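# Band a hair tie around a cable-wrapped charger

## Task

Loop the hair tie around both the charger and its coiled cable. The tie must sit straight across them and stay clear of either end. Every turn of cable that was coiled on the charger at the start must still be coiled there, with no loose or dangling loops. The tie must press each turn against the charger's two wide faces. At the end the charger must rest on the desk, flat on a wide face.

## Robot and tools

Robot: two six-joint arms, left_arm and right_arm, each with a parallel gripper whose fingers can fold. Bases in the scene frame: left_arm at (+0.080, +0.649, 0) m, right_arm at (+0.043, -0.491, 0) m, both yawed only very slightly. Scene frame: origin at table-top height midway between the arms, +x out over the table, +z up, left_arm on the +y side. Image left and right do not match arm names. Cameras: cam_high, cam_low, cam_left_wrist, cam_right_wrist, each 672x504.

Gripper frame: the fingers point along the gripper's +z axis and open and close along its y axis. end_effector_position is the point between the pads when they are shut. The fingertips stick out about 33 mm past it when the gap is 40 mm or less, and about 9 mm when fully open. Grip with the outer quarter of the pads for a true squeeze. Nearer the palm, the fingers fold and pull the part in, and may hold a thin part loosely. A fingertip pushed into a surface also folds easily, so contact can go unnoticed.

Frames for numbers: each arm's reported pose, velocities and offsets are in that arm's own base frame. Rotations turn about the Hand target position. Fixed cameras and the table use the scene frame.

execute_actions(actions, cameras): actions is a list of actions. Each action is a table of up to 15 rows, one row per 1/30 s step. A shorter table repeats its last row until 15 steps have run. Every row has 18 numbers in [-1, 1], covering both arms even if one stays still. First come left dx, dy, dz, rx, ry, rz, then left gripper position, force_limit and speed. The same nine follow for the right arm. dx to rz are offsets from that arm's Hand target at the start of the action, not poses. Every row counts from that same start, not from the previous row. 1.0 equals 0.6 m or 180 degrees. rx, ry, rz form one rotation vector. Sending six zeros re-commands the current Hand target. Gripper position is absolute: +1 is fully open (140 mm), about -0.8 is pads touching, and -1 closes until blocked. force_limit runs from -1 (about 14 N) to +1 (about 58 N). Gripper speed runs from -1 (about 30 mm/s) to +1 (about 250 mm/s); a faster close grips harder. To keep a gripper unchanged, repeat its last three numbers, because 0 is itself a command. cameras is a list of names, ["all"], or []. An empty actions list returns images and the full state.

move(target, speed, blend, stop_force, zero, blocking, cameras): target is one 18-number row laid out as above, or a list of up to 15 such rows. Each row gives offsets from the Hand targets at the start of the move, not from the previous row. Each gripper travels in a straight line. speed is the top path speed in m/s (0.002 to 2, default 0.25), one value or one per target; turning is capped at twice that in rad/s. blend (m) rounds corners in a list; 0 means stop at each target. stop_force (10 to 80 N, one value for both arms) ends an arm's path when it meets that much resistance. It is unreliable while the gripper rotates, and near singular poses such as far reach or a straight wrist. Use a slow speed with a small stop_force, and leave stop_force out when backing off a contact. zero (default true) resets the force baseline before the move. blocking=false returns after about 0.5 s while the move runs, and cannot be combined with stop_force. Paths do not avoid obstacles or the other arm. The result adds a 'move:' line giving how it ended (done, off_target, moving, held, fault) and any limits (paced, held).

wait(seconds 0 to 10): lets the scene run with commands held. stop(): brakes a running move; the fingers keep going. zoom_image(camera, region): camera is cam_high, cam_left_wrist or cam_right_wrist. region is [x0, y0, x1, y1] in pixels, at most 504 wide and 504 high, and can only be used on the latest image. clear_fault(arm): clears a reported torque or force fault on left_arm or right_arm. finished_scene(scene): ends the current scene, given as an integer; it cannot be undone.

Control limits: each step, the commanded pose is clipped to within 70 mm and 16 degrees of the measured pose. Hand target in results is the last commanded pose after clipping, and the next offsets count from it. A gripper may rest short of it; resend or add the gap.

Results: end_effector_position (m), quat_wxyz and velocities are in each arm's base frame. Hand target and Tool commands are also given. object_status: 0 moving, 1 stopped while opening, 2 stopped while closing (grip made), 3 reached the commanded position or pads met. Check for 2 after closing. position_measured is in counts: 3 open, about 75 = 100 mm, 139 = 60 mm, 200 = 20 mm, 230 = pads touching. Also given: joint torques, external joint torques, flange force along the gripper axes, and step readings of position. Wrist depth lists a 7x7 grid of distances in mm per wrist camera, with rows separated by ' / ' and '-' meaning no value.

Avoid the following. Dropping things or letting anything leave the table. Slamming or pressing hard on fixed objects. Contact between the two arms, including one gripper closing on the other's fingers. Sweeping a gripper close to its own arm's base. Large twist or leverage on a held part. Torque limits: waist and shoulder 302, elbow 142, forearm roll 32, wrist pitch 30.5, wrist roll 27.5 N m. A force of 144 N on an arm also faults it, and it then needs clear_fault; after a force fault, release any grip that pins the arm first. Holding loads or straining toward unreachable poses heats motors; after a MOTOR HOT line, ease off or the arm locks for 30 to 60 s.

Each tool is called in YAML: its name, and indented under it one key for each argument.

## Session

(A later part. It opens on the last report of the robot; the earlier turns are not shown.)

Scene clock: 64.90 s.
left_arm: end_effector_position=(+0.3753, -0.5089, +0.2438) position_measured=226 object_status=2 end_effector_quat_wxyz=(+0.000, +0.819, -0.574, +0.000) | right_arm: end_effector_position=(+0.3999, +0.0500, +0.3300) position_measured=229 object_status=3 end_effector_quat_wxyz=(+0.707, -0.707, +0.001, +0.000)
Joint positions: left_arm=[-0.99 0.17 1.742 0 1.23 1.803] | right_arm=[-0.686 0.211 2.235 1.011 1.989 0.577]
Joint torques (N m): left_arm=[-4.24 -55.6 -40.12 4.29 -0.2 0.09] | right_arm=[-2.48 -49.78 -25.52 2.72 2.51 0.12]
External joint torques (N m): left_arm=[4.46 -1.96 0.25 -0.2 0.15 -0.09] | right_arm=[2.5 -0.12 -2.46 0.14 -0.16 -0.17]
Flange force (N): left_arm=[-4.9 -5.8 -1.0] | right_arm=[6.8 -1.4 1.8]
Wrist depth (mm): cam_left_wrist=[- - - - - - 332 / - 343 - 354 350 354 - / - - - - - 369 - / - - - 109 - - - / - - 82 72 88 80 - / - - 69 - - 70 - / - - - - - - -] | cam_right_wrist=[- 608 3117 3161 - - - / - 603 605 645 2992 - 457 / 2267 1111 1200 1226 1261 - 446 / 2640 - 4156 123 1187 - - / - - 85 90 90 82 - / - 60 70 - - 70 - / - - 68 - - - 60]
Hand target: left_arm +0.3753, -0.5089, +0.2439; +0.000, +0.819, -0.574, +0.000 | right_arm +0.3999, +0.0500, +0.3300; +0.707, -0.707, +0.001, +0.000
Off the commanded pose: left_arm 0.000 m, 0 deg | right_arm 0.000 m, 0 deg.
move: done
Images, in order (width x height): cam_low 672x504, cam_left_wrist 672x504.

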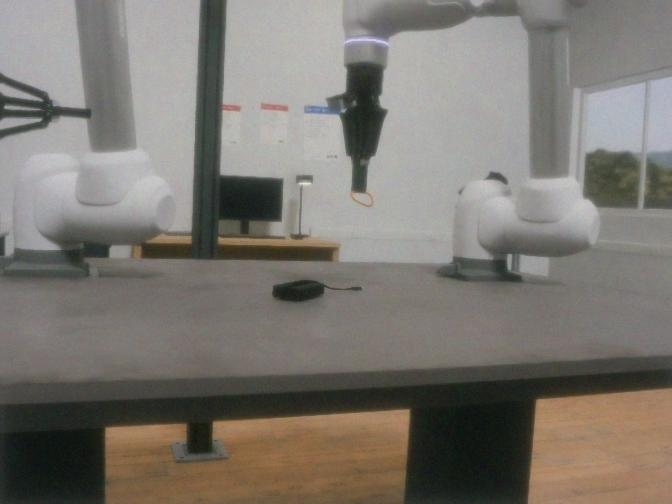

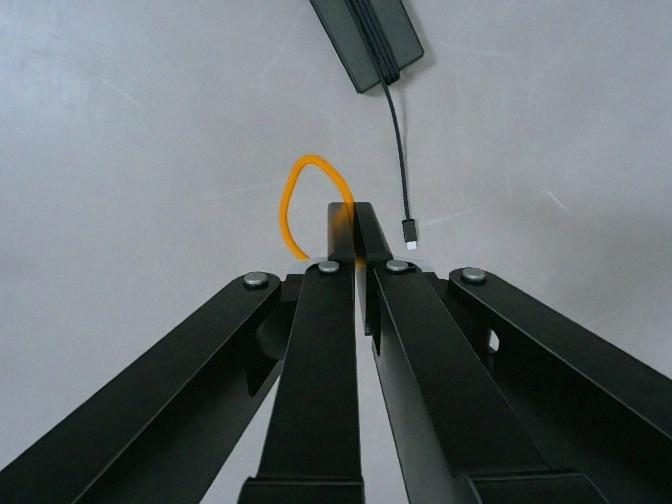

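move:
  target: [-0.017,-0.3885,0.1935,-0.4448,0.2877,0.32,-1,-0.01,-1,0,0,0,0,0,0,-0.8,0,0]
  cameras: ["all"]

zoom_image:
  camera: "cam_right_wrist"
  region: [280, 120, 430, 270]

zoom_image:
  camera: "cam_left_wrist"
  region: [230, 120, 430, 320]

zoom_image:
  camera: "cam_low"
  region: [50, 50, 300, 200]

Scene clock: 75.77 s.
left_arm: end_effector_position=(+0.3651, -0.7420, +0.3600) position_measured=226 object_status=2 end_effector_quat_wxyz=(+0.707, +0.707, +0.026, +0.026) | right_arm: end_effector_position=(+0.3999, +0.0500, +0.3300) position_measured=229 object_status=3 end_effector_quat_wxyz=(+0.707, -0.707, +0.001, +0.000)
Joint positions: left_arm=[-0.943 0.225 2.135 -2.425 0.928 2.66] | right_arm=[-0.686 0.211 2.235 1.011 1.989 0.577]
Joint torques (N m): left_arm=[-4.13 -51.88 -30.33 -3.23 2.25 0.03] | right_arm=[-2.09 -49.78 -25.46 2.71 2.5 0.11]
External joint torques (N m): left_arm=[4.22 -1.7 0.13 -0.08 0.23 0.02] | right_arm=[2.06 0.01 -2.49 0.15 -0.16 -0.16]
Flange force (N): left_arm=[5.2 1.7 -6.3] | right_arm=[6.5 -1.2 1.0]
Wrist depth (mm): cam_left_wrist=[- - - 623 2166 - 2062 / 514 - - 670 634 - - / - - - 456 640 - 2281 / - 868 - 110 646 622 471 / - - 82 72 87 87 414 / - - 69 - - 70 - / - - - - - - -] | cam_right_wrist=[2953 - - - 3074 - 503 / - - 1312 706 4007 662 - / - 1139 1133 738 1157 - - / 2137 - 3562 123 1163 - - / - - 85 90 90 82 - / - 60 70 - - 70 - / - - 68 - - - 60]
Hand target: left_arm +0.3651, -0.7420, +0.3600; +0.707, +0.707, +0.026, +0.026 | right_arm +0.3999, +0.0500, +0.3300; +0.707, -0.707, +0.001, +0.000
Off the commanded pose: left_arm 0.000 m, 0 deg | right_arm 0.000 m, 0 deg.
move: done

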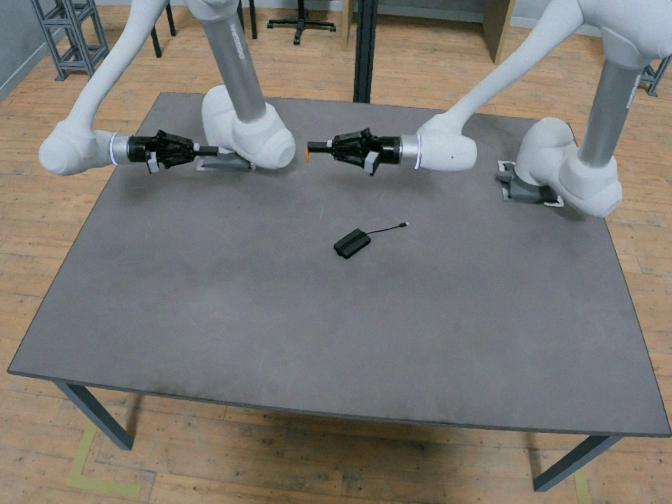

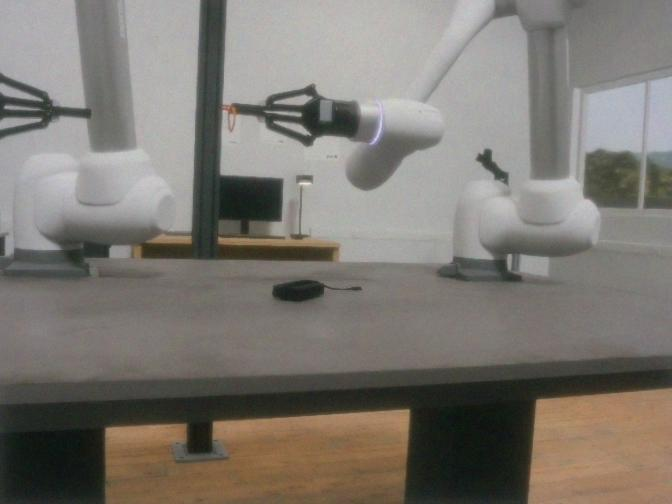

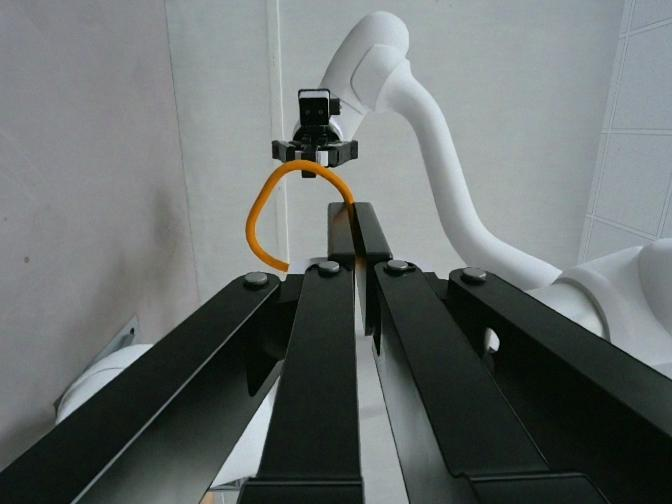

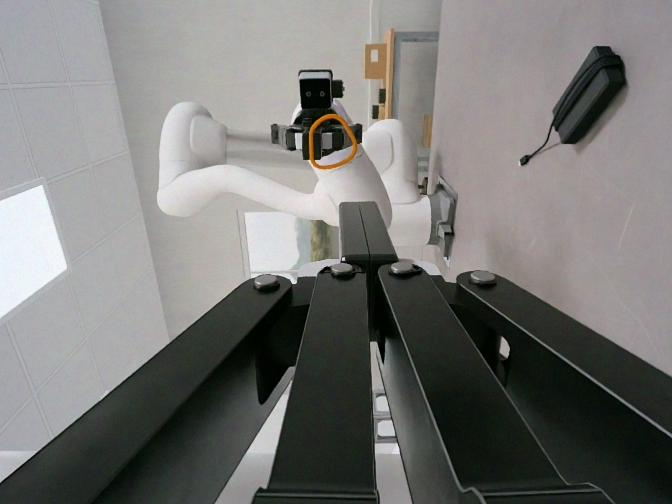

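Scaled by 3.360 from the camera's 672x504 image, which has a finer 960x720 frame.

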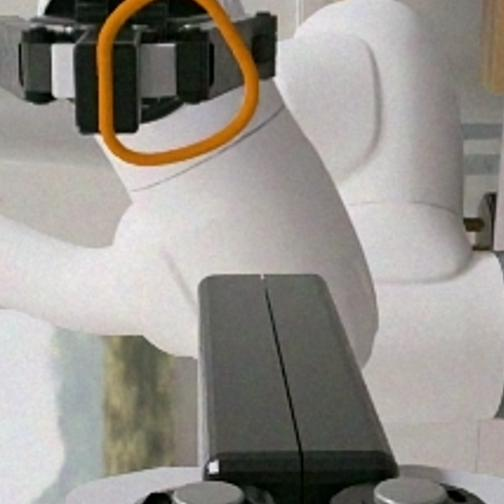

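Scaled by 2.520 from the camera's 672x504 image, which has a finer 960x720 frame.

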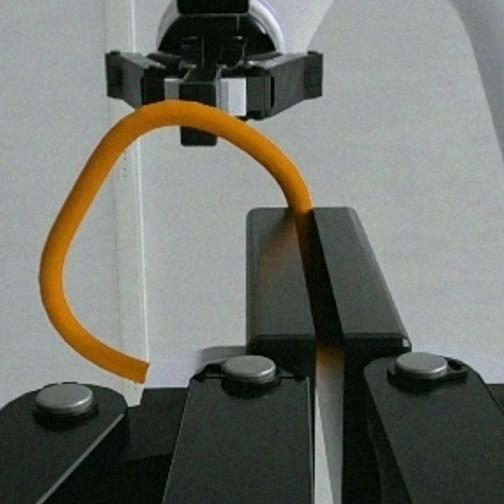

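Scaled by 2.016 from the camera's 672x504 image, which has a finer 960x720 frame.

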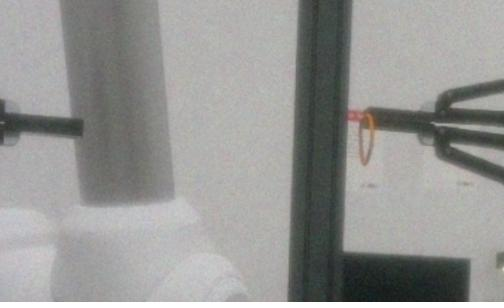

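move:
  target: [0,0,0,0,0,0,-1,-0.01,-1,0.012,0.283,0.013,0,0,0,-0.8,0,0]
  cameras: ["cam_right_wrist","cam_left_wrist","cam_low"]

zoom_image:
  camera: "cam_right_wrist"
  region: [270, 120, 430, 280]

zoom_image:
  camera: "cam_left_wrist"
  region: [230, 120, 430, 320]

zoom_image:
  camera: "cam_low"
  region: [130, 50, 330, 180]

Scene clock: 84.37 s.
left_arm: end_effector_position=(+0.3651, -0.7420, +0.3600) position_measured=226 object_status=2 end_effector_quat_wxyz=(+0.707, +0.707, +0.026, +0.026) | right_arm: end_effector_position=(+0.4071, +0.2198, +0.3378) position_measured=229 object_status=3 end_effector_quat_wxyz=(+0.707, -0.707, +0.001, +0.000)
Joint positions: left_arm=[-0.943 0.225 2.135 -2.425 0.928 2.66] | right_arm=[-0.352 0.105 2.347 1.296 1.792 0.661]
Joint torques (N m): left_arm=[-4.54 -51.97 -30.11 -3.12 2.32 0.17] | right_arm=[-1 -39.36 -26.39 2.11 2.6 0.16]
External joint torques (N m): left_arm=[4.44 -1.46 -0.01 -0.19 0.16 -0.12] | right_arm=[1 -0.63 -2.69 0.31 -0.4 -0.21]
Flange force (N): left_arm=[5.8 1.7 -6.0] | right_arm=[4.7 -2.5 2.3]
Wrist depth (mm): cam_left_wrist=[- - - 493 489 2257 1968 / - - - 512 523 - - / - - - 331 563 2437 - / - - 2648 109 112 532 - / - - 82 72 87 81 2145 / - - 69 - - 70 - / - - - - - - -] | cam_right_wrist=[- 3400 3161 3252 3562 708 - / - 3506 4400 485 1100 785 - / - 891 825 253 1069 - - / - - 4080 111 1044 - - / - - 85 90 90 83 - / - 60 70 - - 70 - / - - 68 - - - 60]
Hand target: left_arm +0.3651, -0.7420, +0.3600; +0.707, +0.707, +0.026, +0.026 | right_arm +0.4071, +0.2198, +0.3378; +0.707, -0.707, +0.001, +0.000
Off the commanded pose: left_arm 0.000 m, 0 deg | right_arm 0.000 m, 0 deg.
move: done
Images, in order (width x height): cam_low 672x504, cam_left_wrist 672x504, cam_right_wrist 672x504.

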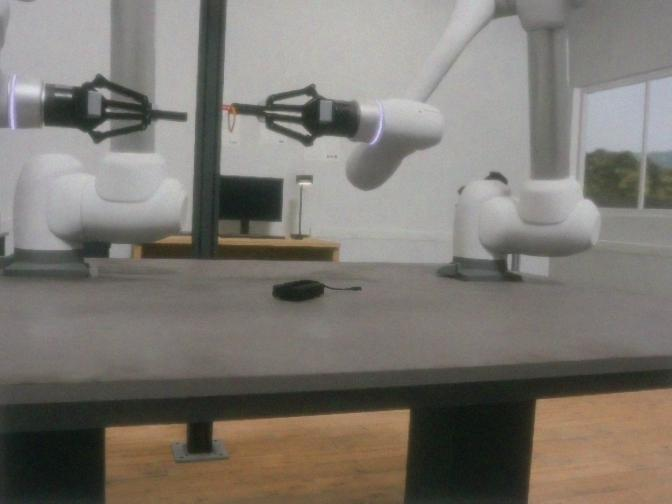

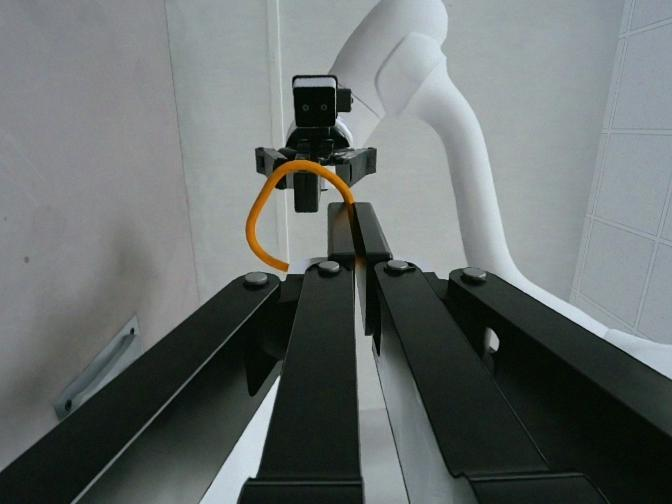

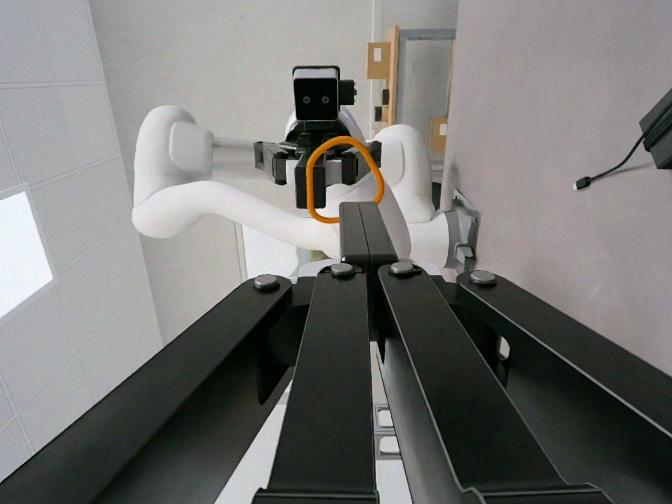

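Scaled by 3.150 from the camera's 672x504 image, which has a finer 960x720 frame.

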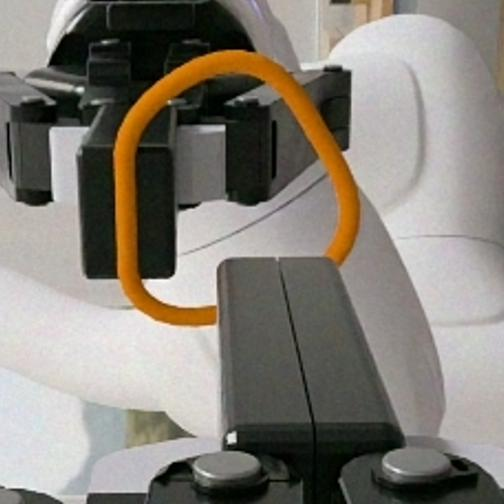

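Scaled by 2.520 from the camera's 672x504 image, which has a finer 960x720 frame.

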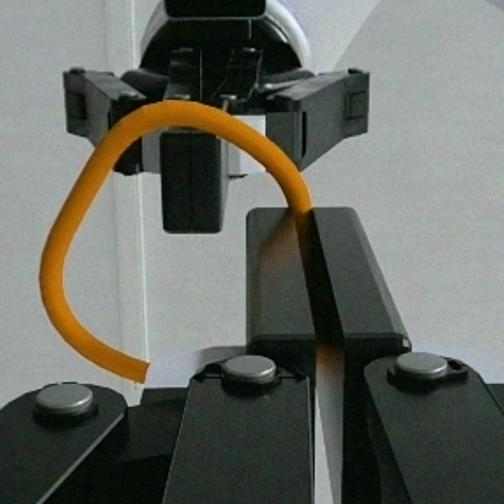

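Scaled by 2.520 from the camera's 672x504 image, which has a finer 960x720 frame.

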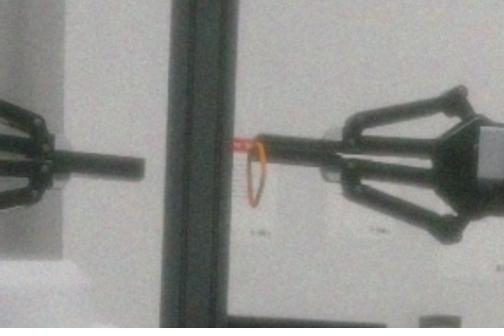

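move:
  target: [0,0,0,0,0,0,-1,-0.01,-1,0.01,0.16,0.0025,0,0,0,-0.8,0,0]
  cameras: ["cam_right_wrist","cam_left_wrist","cam_low"]
  speed: 0.06

zoom_image:
  camera: "cam_right_wrist"
  region: [270, 120, 430, 280]

zoom_image:
  camera: "cam_left_wrist"
  region: [230, 120, 430, 320]

zoom_image:
  camera: "cam_low"
  region: [130, 50, 330, 180]

Scene clock: 92.93 s.
left_arm: end_effector_position=(+0.3651, -0.7420, +0.3600) position_measured=226 object_status=2 end_effector_quat_wxyz=(+0.707, +0.707, +0.026, +0.026) | right_arm: end_effector_position=(+0.4130, +0.3157, +0.3394) position_measured=229 object_status=3 end_effector_quat_wxyz=(+0.707, -0.707, +0.001, +0.000)
Joint positions: left_arm=[-0.943 0.225 2.135 -2.425 0.928 2.66] | right_arm=[-0.124 0.09 2.362 1.476 1.65 0.689]
Joint torques (N m): left_arm=[-4.27 -52.32 -30.29 -3.18 2.31 0.21] | right_arm=[-1.62 -38.57 -27.22 1.92 2.3 0.13]
External joint torques (N m): left_arm=[4.25 -1.2 0.07 -0.14 0.17 -0.16] | right_arm=[1.56 -0.54 -2.59 0.11 -0.15 -0.17]
Flange force (N): left_arm=[5.8 1.4 -5.7] | right_arm=[4.1 -2.5 4.0]
Wrist depth (mm): cam_left_wrist=[- - - 422 408 - - / - - - 430 442 - - / - - 230 243 - 479 - / - - - 121 2715 512 - / - - 82 72 87 81 - / - - 69 - - 70 - / - - - - - - -] | cam_right_wrist=[2953 - - 3562 2200 - 469 / 2704 3506 - 3033 3252 - 452 / - 860 680 284 976 - 510 / - 850 662 137 939 - 498 / - - 85 90 90 82 480 / - 60 70 - - 70 - / - - 68 - - - 60]
Hand target: left_arm +0.3651, -0.7420, +0.3600; +0.707, +0.707, +0.026, +0.026 | right_arm +0.4131, +0.3158, +0.3393; +0.707, -0.707, +0.001, +0.000
Off the commanded pose: left_arm 0.000 m, 0 deg | right_arm 0.000 m, 0 deg.
move: done
Images, in order (width x height): cam_low 672x504, cam_left_wrist 672x504, cam_right_wrist 672x504.

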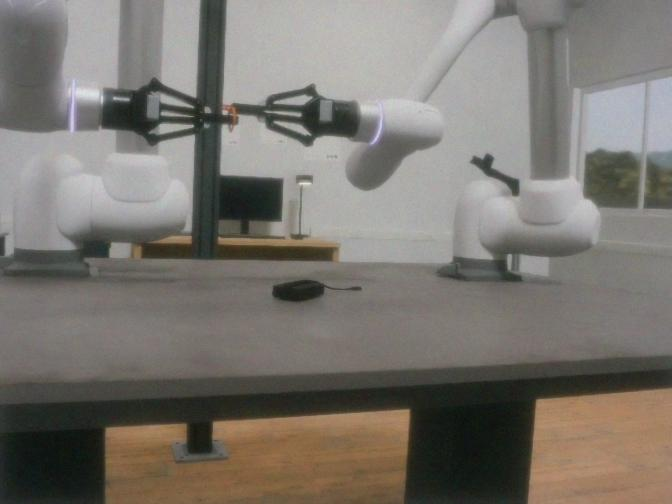

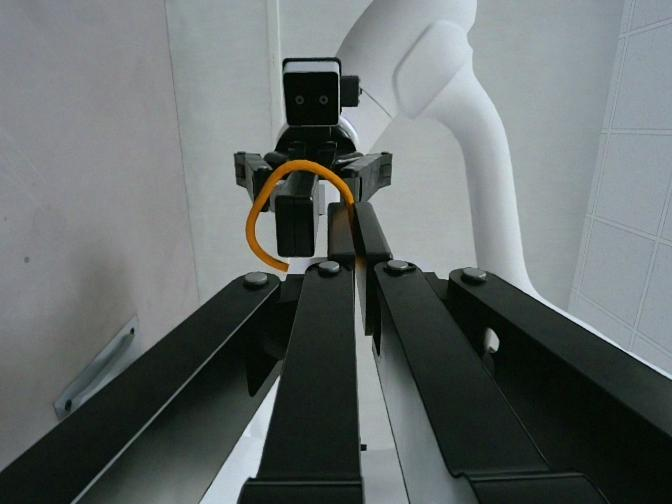

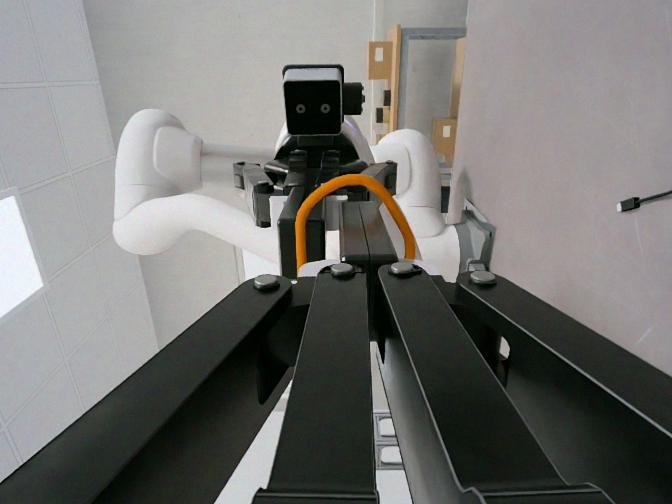

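Scaled by 3.150 from the camera's 672x504 image, which has a finer 960x720 frame.

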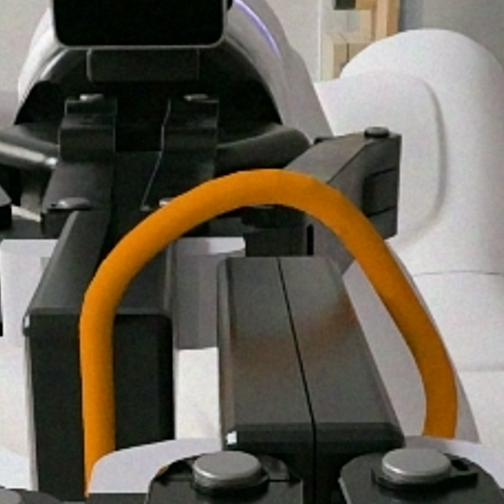

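Scaled by 2.520 from the camera's 672x504 image, which has a finer 960x720 frame.

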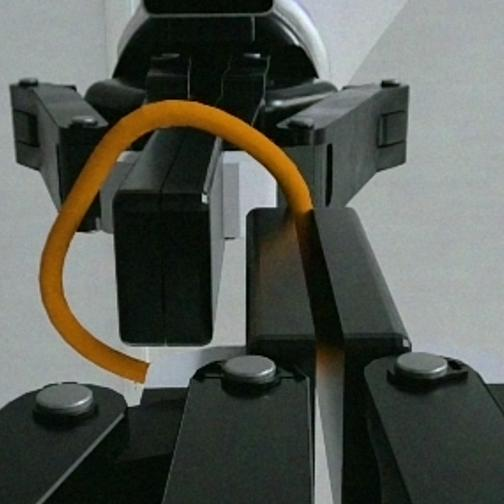

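Scaled by 2.520 from the camera's 672x504 image, which has a finer 960x720 frame.

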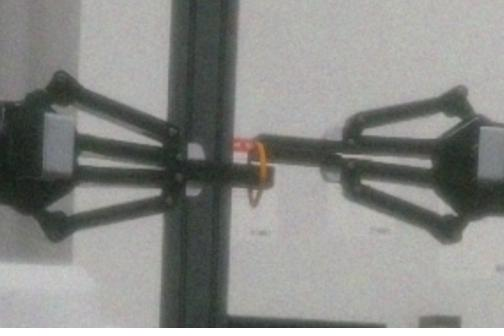

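move:
  target: [0,0,0,0,0,0,-1,-0.01,-1,0,0.012,0,0,0,0,-0.8,0,-1]
  speed: 0.03

move:
  target: [0,0,0,0,0,0,-1,-0.01,-1,0,0,-0.012,0,0,0,-0.8,0,-1]
  speed: 0.02

move:
  target: [0,0,0,0,0,0,-1,-0.01,-1,0,0,-0.015,0,0,0,-0.52,0,-1]
  cameras: ["cam_low","cam_left_wrist","cam_right_wrist"]
  speed: 0.01

zoom_image:
  camera: "cam_right_wrist"
  region: [260, 150, 450, 320]

zoom_image:
  camera: "cam_low"
  region: [130, 50, 330, 180]

Scene clock: 100.43 s.
left_arm: end_effector_position=(+0.3651, -0.7420, +0.3600) position_measured=226 object_status=2 end_effector_quat_wxyz=(+0.707, +0.707, +0.026, +0.026) | right_arm: end_effector_position=(+0.4131, +0.3229, +0.3393) position_measured=229 object_status=3 end_effector_quat_wxyz=(+0.707, -0.707, +0.001, +0.000)
Joint positions: left_arm=[-0.943 0.225 2.135 -2.425 0.928 2.66] | right_arm=[-0.107 0.089 2.362 1.49 1.639 0.69]
Joint torques (N m): left_arm=[-4.27 -51.88 -30.33 -3.13 2.3 0.17] | right_arm=[-1.35 -38.67 -27.17 1.83 2.27 0.12]
External joint torques (N m): left_arm=[4.24 -1.7 0.06 -0.19 0.19 -0.12] | right_arm=[1.31 -0.65 -2.95 0.18 -0.12 -0.17]
Flange force (N): left_arm=[5.3 2.0 -6.2] | right_arm=[4.4 -3.0 3.6]
Wrist depth (mm): cam_left_wrist=[- - - 412 402 - - / - - - 421 439 2437 - / 440 - 215 230 - 479 - / - - - 121 - 487 2648 / - 72 82 72 87 80 2465 / - - 69 - - 70 - / - - - - - - -] | cam_right_wrist=[- - 2953 - 2362 - - / 1951 2992 - 482 2841 670 436 / - 844 682 279 976 - 501 / 1935 860 670 137 931 - - / - - 85 90 90 82 - / - 60 70 - - 70 - / - - 68 - - - 60]
Hand target: left_arm +0.3651, -0.7420, +0.3600; +0.707, +0.707, +0.026, +0.026 | right_arm +0.4131, +0.3230, +0.3393; +0.707, -0.707, +0.001, +0.000
Off the commanded pose: left_arm 0.000 m, 0 deg | right_arm 0.000 m, 0 deg.
move: done

Scene clock: 101.20 s.
left_arm: end_effector_position=(+0.3651, -0.7420, +0.3600) position_measured=226 object_status=2 end_effector_quat_wxyz=(+0.707, +0.707, +0.026, +0.026) | right_arm: end_effector_position=(+0.4131, +0.3230, +0.3322) position_measured=229 object_status=3 end_effector_quat_wxyz=(+0.707, -0.707, +0.001, +0.000)
Joint positions: left_arm=[-0.943 0.225 2.135 -2.425 0.928 2.66] | right_arm=[-0.107 0.102 2.367 1.489 1.637 0.672]
Joint torques (N m): left_arm=[-4.17 -51.69 -30.44 -3.11 2.32 0.16] | right_arm=[-2.08 -39.88 -26.38 1.8 2.39 0.03]
External joint torques (N m): left_arm=[4.09 -1.83 0.24 -0.21 0.17 -0.11] | right_arm=[2.09 -0.14 -2.88 0.15 -0.21 -0.08]
Flange force (N): left_arm=[4.7 2.0 -6.4] | right_arm=[5.3 -2.2 5.5]
Wrist depth (mm): cam_left_wrist=[- 696 - 412 401 - - / - 920 3635 422 435 3201 2004 / 508 622 219 255 441 2584 2357 / - - - 109 - 498 - / - - 82 72 88 80 - / - - 69 - - 70 - / - - - - - - -] | cam_right_wrist=[- - 3161 4007 - 769 - / - 873 - 3506 2609 - 438 / - 850 310 279 976 822 466 / 2672 844 156 123 935 - - / 2640 - 85 90 90 82 - / - 60 70 - - 70 - / - - 68 - - - 60]
Hand target: left_arm +0.3651, -0.7420, +0.3600; +0.707, +0.707, +0.026, +0.026 | right_arm +0.4131, +0.3230, +0.3321; +0.707, -0.707, +0.001, +0.000
Off the commanded pose: left_arm 0.000 m, 0 deg | right_arm 0.000 m, 0 deg.
move: done

Scene clock: 102.37 s.
left_arm: end_effector_position=(+0.3651, -0.7420, +0.3600) position_measured=226 object_status=2 end_effector_quat_wxyz=(+0.707, +0.707, +0.026, +0.026) | right_arm: end_effector_position=(+0.4131, +0.3230, +0.3232) position_measured=195 object_status=3 end_effector_quat_wxyz=(+0.707, -0.707, +0.001, +0.000)
Joint positions: left_arm=[-0.943 0.225 2.135 -2.425 0.928 2.66] | right_arm=[-0.107 0.119 2.374 1.487 1.635 0.649]
Joint torques (N m): left_arm=[-4.36 -54.92 -32.5 -3.44 3.39 0.18] | right_arm=[-2.25 -38.81 -25.51 1.24 1.46 0.33]
External joint torques (N m): left_arm=[4.44 1.28 2.31 0.12 -0.9 -0.13] | right_arm=[2.22 -2.19 -3.26 0.67 0.76 -0.38]
Flange force (N): left_arm=[5.6 -1.6 -5.9] | right_arm=[3.0 -5.7 5.5]
Wrist depth (mm): cam_left_wrist=[- - 2281 412 399 - - / - - - 426 443 - - / - 740 212 219 - 477 2234 / - - 175 121 112 507 - / - - 82 72 88 81 2166 / - - 69 - - 70 - / - - - - - - -] | cam_right_wrist=[- 3349 3033 - - 652 - / - 3620 4675 482 3349 - - / - 847 278 291 984 - - / - 779 153 159 154 - - / - - 85 91 89 89 - / - - 66 4234 - 59 - / - 69 - - - - -]
Hand target: left_arm +0.3651, -0.7420, +0.3600; +0.707, +0.707, +0.026, +0.026 | right_arm +0.4131, +0.3230, +0.3231; +0.707, -0.707, +0.001, +0.000
Off the commanded pose: left_arm 0.000 m, 0 deg | right_arm 0.000 m, 0 deg.
move: done
Images, in order (width x height): cam_low 672x504, cam_left_wrist 672x504, cam_right_wrist 672x504.

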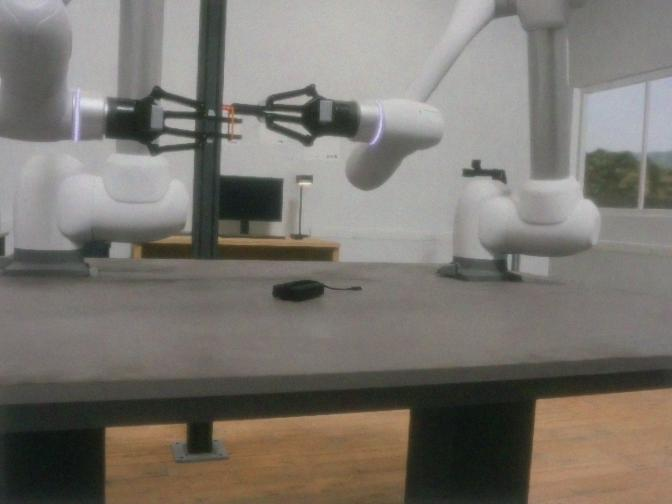

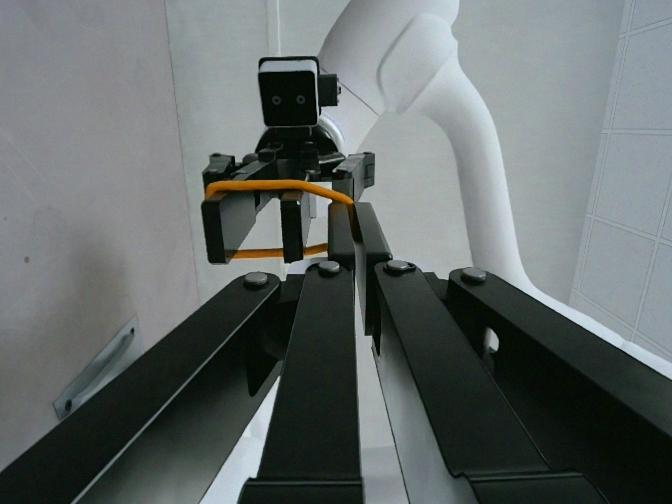

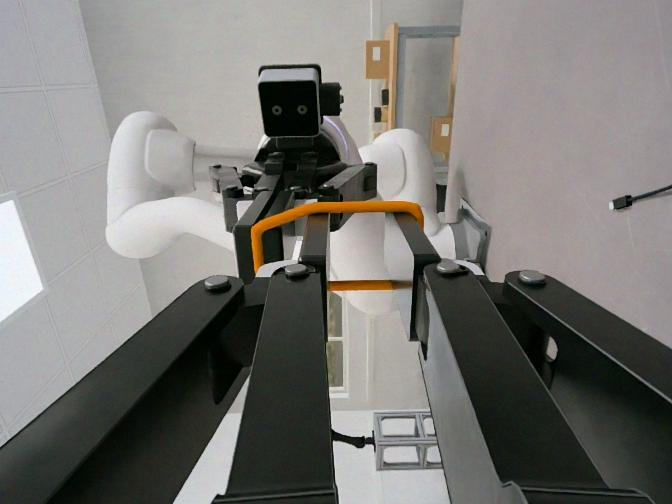

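Scaled by 2.653 from the camera's 672x504 image, which has a finer 960x720 frame.

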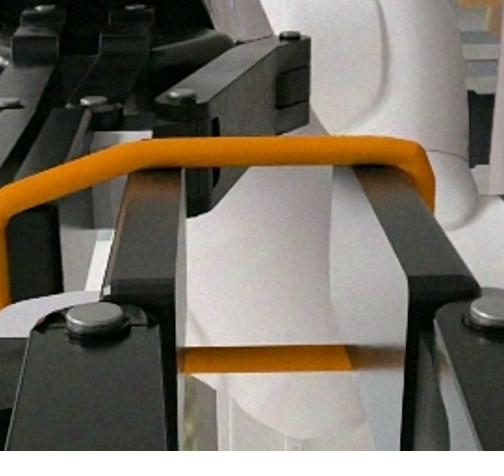

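Scaled by 2.520 from the camera's 672x504 image, which has a finer 960x720 frame.

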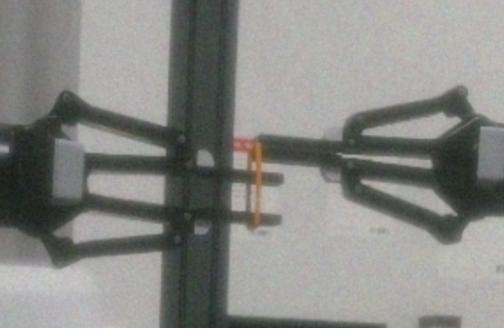

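move:
  target:
    - [0,0,0,0,0,0,-0.7,-0.01,-1,0,0,0,0,0,0,-0.52,0,-1]
    - [0,0.12,0,0,0,0,-0.7,-0.01,-1,0,0,0,0,0,0,-0.52,0,-1]
  speed: 0.05
  cameras: ["all"]

Scene clock: 127.20 s.
left_arm: end_effector_position=(+0.3651, -0.6701, +0.3600) position_measured=217 object_status=3 end_effector_quat_wxyz=(+0.707, +0.707, +0.026, +0.026) | right_arm: end_effector_position=(+0.4131, +0.3230, +0.3231) position_measured=195 object_status=3 end_effector_quat_wxyz=(+0.707, -0.707, +0.001, +0.000)
Joint positions: left_arm=[-0.854 0.152 2.23 -2.34 0.987 2.623] | right_arm=[-0.107 0.119 2.374 1.487 1.635 0.649]
Joint torques (N m): left_arm=[-3.22 -43.52 -29.19 -3.12 2.09 0.15] | right_arm=[-2.2 -41 -26.04 1.76 2.44 0.11]
External joint torques (N m): left_arm=[3.12 -1.29 0.03 -0.09 0.34 -0.11] | right_arm=[2.19 0.08 -2.44 0.13 -0.22 -0.15]
Flange force (N): left_arm=[4.2 1.5 -5.5] | right_arm=[4.9 -1.2 5.8]
Wrist depth (mm): cam_left_wrist=[514 - - 477 466 - - / 566 - - 486 503 3154 - / - - 255 284 519 3299 - / 449 - - 109 121 564 - / - 72 82 77 87 87 494 / - 58 71 - - 72 63 / - - - - - - -] | cam_right_wrist=[- 2314 2992 2737 3562 568 528 / 2841 3161 - 505 2771 - - / 4580 920 729 331 1039 - - / 3161 877 228 554 154 753 - / - - 85 90 89 89 - / - - 66 - - 59 - / - 69 - - - - -]
Hand target: left_arm +0.3651, -0.6700, +0.3600; +0.707, +0.707, +0.026, +0.026 | right_arm +0.4131, +0.3230, +0.3231; +0.707, -0.707, +0.001, +0.000
Off the commanded pose: left_arm 0.000 m, 0 deg | right_arm 0.000 m, 0 deg.
move: done

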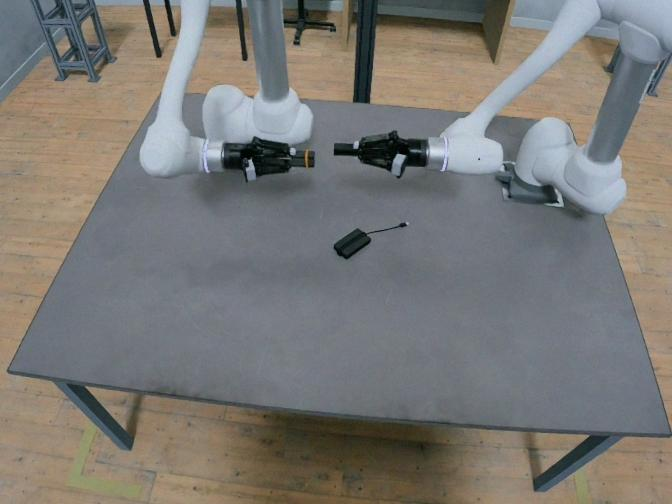

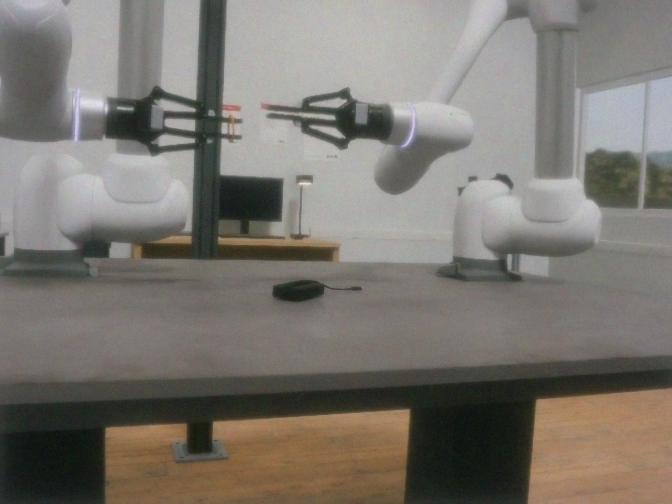

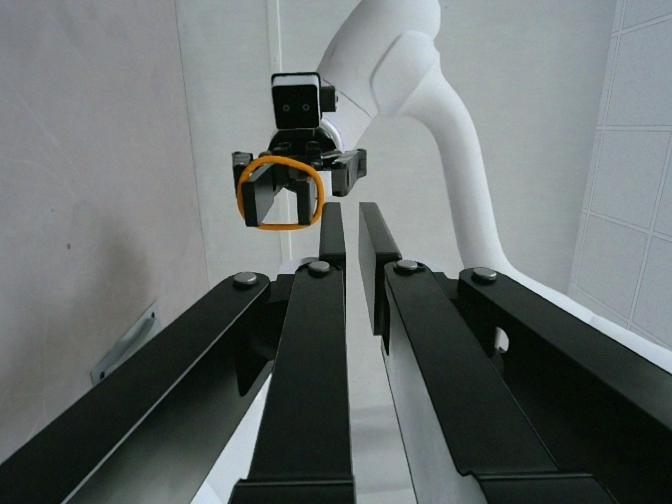

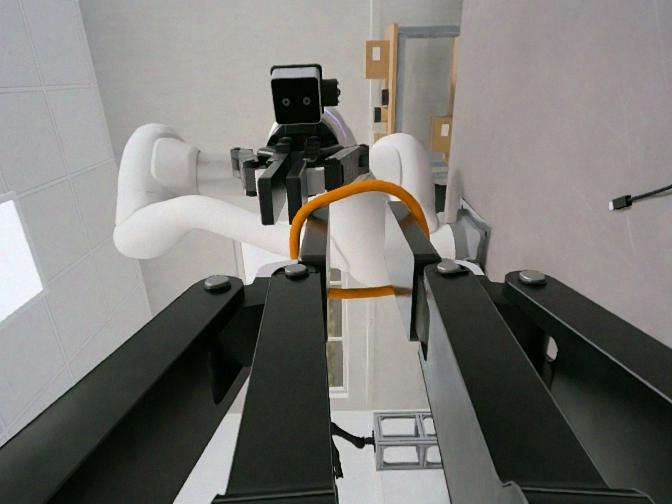

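move:
  target:
    - [0,0,0,0,0,0,-0.7,-0.01,-1,0,0,0,0,0,0,-0.27,0,-1]
    - [0,0.15,0.0,0,0,0,-0.7,-0.01,-1,0,-0.42,0.08,0,-0.5,0,-0.27,0,-1]
  speed: 0.2
  cameras: ["all"]

zoom_image:
  camera: "cam_high"
  region: [290, 190, 430, 290]

Scene clock: 135.70 s.
left_arm: end_effector_position=(+0.3651, -0.5800, +0.3600) position_measured=217 object_status=3 end_effector_quat_wxyz=(+0.707, +0.707, +0.026, +0.026) | right_arm: end_effector_position=(+0.4131, +0.0710, +0.3711) position_measured=163 object_status=3 end_effector_quat_wxyz=(+0.501, -0.500, -0.499, -0.499)
Joint positions: left_arm=[-0.712 0.067 2.33 -2.205 1.07 2.564] | right_arm=[-0.635 0.149 2.206 1.091 2.005 -0.89]
Joint torques (N m): left_arm=[-4.49 -34.77 -28.04 -2.84 2.18 0.14] | right_arm=[-2.3 -45.96 -28.12 2.83 2.35 0.14]
External joint torques (N m): left_arm=[4.5 -0.49 -0.11 -0.23 0.18 -0.1] | right_arm=[2.27 -0.42 -2.9 0.19 -0.19 -0.14]
Flange force (N): left_arm=[7.0 0.6 -7.8] | right_arm=[2.6 6.8 1.8]
Wrist depth (mm): cam_left_wrist=[- - - - 2410 - - / - - - 758 780 2553 2357 / - 674 - - 760 - 2357 / - - - 110 121 573 531 / 498 72 82 77 87 87 536 / - 58 72 - - 72 63 / - - - - - - -] | cam_right_wrist=[3453 3506 1145 3804 - - 2244 / 3620 3740 1240 1220 3804 - - / 3869 - 1139 884 - 4234 2244 / 3206 1328 107 - 132 - 1726 / - 92 79 - - 83 82 / - - 63 - - 59 - / - 68 - - - - -]
Hand target: left_arm +0.3651, -0.5800, +0.3600; +0.707, +0.707, +0.026, +0.026 | right_arm +0.4131, +0.0710, +0.3711; +0.501, -0.500, -0.499, -0.500
Off the commanded pose: left_arm 0.000 m, 0 deg | right_arm 0.000 m, 0 deg.
move: done

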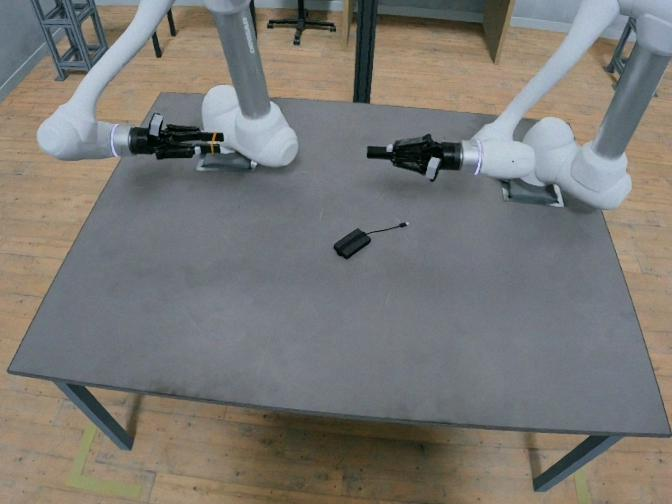

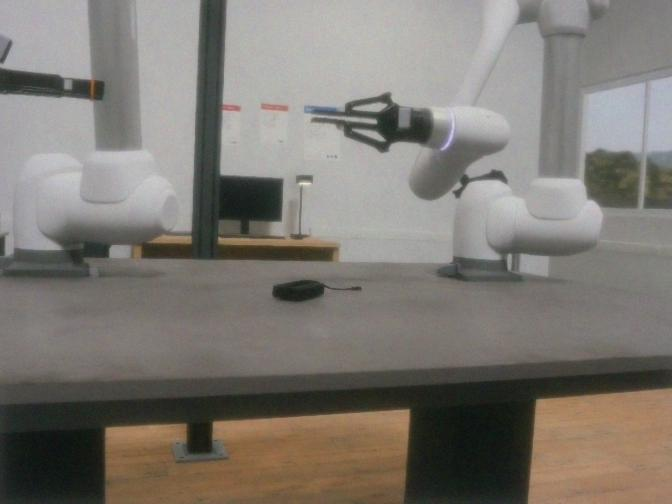

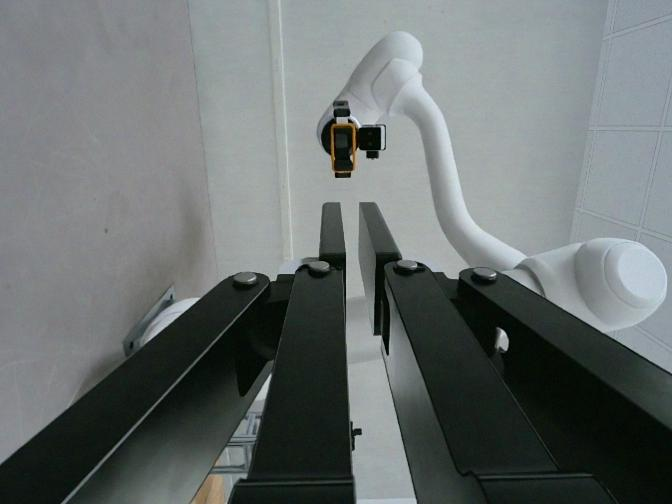

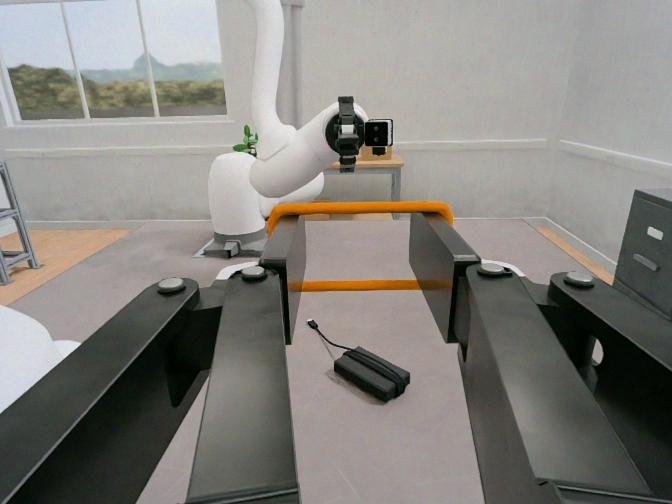

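Scaled by 3.600 from the camera's 672x504 image, which has a finer 960x720 frame.

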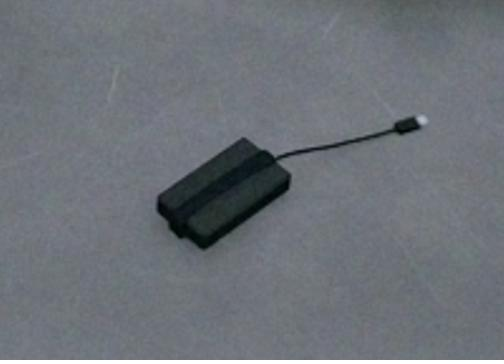

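move:
  target: [0.075,-0.033,-0.15,0.402,-0.373,-0.402,0.1,-0.01,-1,0,0,0,0,0,0,-0.27,0,-1]
  speed: 0.3
  cameras: ["all"]

Scene clock: 147.57 s.
left_arm: end_effector_position=(+0.4101, -0.5998, +0.2700) position_measured=117 object_status=3 end_effector_quat_wxyz=(+0.000, +0.708, -0.706, +0.000) | right_arm: end_effector_position=(+0.4131, +0.0710, +0.3711) position_measured=163 object_status=3 end_effector_quat_wxyz=(+0.501, -0.500, -0.499, -0.500)
Joint positions: left_arm=[-1.018 0.303 1.524 -0.001 1.315 2.122] | right_arm=[-0.635 0.149 2.206 1.091 2.005 -0.89]
Joint torques (N m): left_arm=[-4.05 -69.99 -41.44 4.34 -0.2 0.06] | right_arm=[-2.33 -46.11 -28.14 2.85 2.36 0.17]
External joint torques (N m): left_arm=[3.81 -1.97 0.47 -0.18 0.15 -0.06] | right_arm=[2.35 -0.22 -2.63 0.13 -0.19 -0.18]
Flange force (N): left_arm=[-6.0 -2.2 -0.5] | right_arm=[1.9 6.6 1.9]
Wrist depth (mm): cam_left_wrist=[- 365 359 - - 364 - / - - - - - - - / - 402 - 418 - - 411 / - - 122 417 154 104 - / - 86 107 - - 81 86 / - - - - - - - / - - - - - - -] | cam_right_wrist=[3453 3506 3206 971 483 3506 - / 3804 3804 3869 1049 523 - 2914 / 3869 - 1163 1187 3506 3679 - / 3349 - 107 1095 133 - 1740 / - 91 79 813 - 83 81 / - - 63 - - 59 - / - 68 - - - - -]
Hand target: left_arm +0.4101, -0.5998, +0.2700; +0.000, +0.708, -0.706, +0.000 | right_arm +0.4131, +0.0710, +0.3711; +0.501, -0.500, -0.499, -0.500
Off the commanded pose: left_arm 0.000 m, 0 deg | right_arm 0.000 m, 0 deg.
move: done

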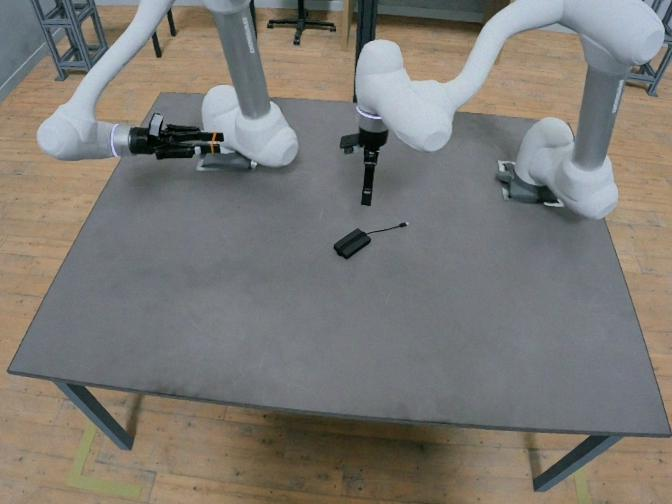

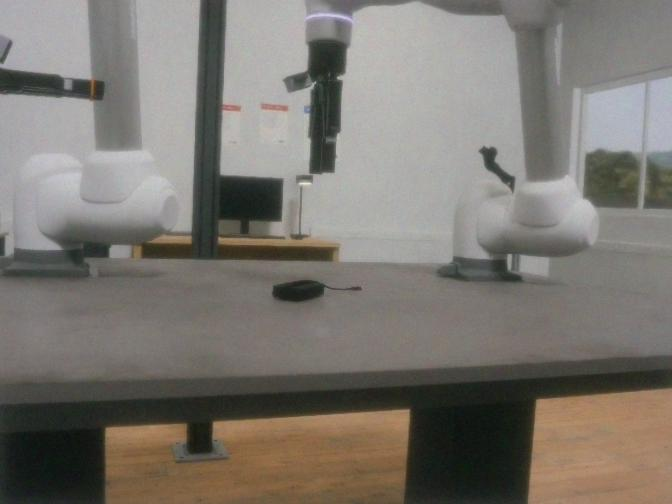

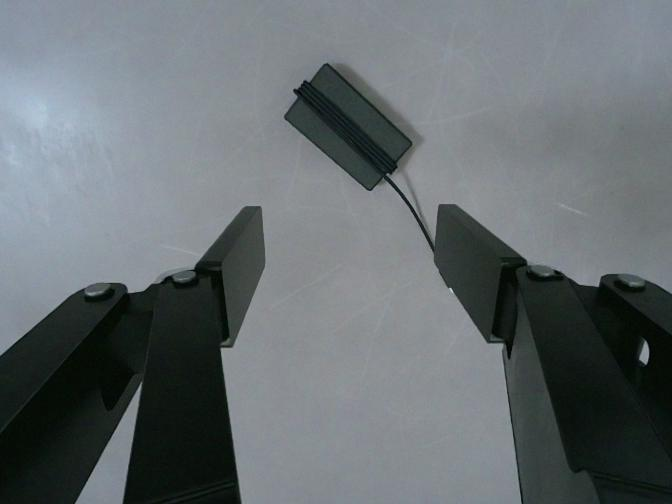

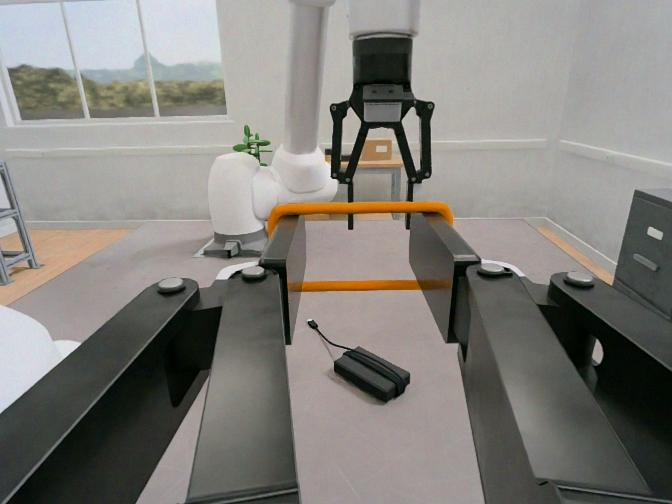

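move:
  target: [-0.056,-0.0153,-0.117,0,0,0.279,0.2,-0.01,-1,0,0,0,0,0,0,-0.27,0,-1]
  speed: 0.3
  cameras: ["cam_left_wrist"]

Scene clock: 155.40 s.
left_arm: end_effector_position=(+0.3765, -0.6090, +0.1998) position_measured=104 object_status=3 end_effector_quat_wxyz=(+0.000, +0.941, -0.339, +0.000) | right_arm: end_effector_position=(+0.4131, +0.0710, +0.3711) position_measured=163 object_status=3 end_effector_quat_wxyz=(+0.501, -0.500, -0.499, -0.500)
Joint positions: left_arm=[-1.065 0.322 1.631 -0.001 1.188 1.199] | right_arm=[-0.635 0.149 2.206 1.091 2.005 -0.89]
Joint torques (N m): left_arm=[-4.44 -70.28 -39.58 4.22 -0.17 0.24] | right_arm=[-1.96 -46 -28.18 2.84 2.41 0.16]
External joint torques (N m): left_arm=[4.33 -2.08 0.2 -0.16 0.12 -0.23] | right_arm=[1.94 -0.25 -2.57 0.15 -0.25 -0.16]
Flange force (N): left_arm=[-1.2 -6.4 -1.2] | right_arm=[1.9 6.1 1.4]
Wrist depth (mm): cam_left_wrist=[- - 290 291 - - 301 / - 309 - 277 - 312 - / - 322 - - - - - / - - 137 - 149 109 - / - 87 108 - - 107 81 / - - - - - - - / - - - - - - -] | cam_right_wrist=[3562 3400 3506 470 501 532 2914 / 3740 3804 4080 508 3679 - 2466 / 3869 - 1187 546 - 3161 1918 / 3300 - 108 546 132 - 1713 / - 92 79 - - 83 82 / - - 63 - - 59 - / - 68 - 495 - - -]
Hand target: left_arm +0.3765, -0.6090, +0.1998; +0.000, +0.941, -0.339, +0.000 | right_arm +0.4131, +0.0710, +0.3711; +0.501, -0.500, -0.499, -0.500
Off the commanded pose: left_arm 0.000 m, 0 deg | right_arm 0.000 m, 0 deg.
move: done
Images, in order (width x height): cam_left_wrist 672x504.

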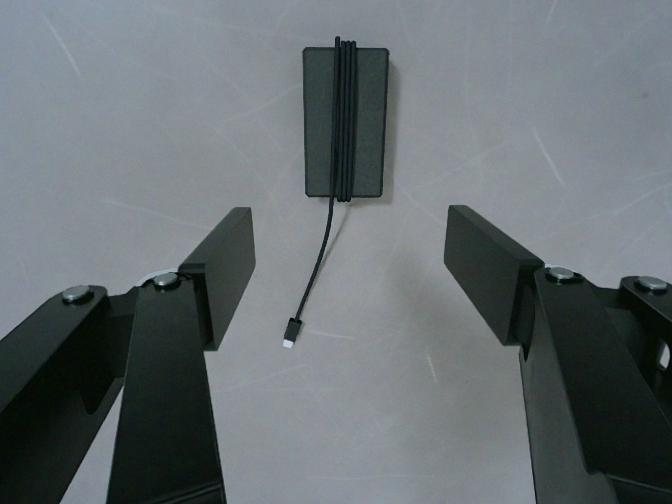

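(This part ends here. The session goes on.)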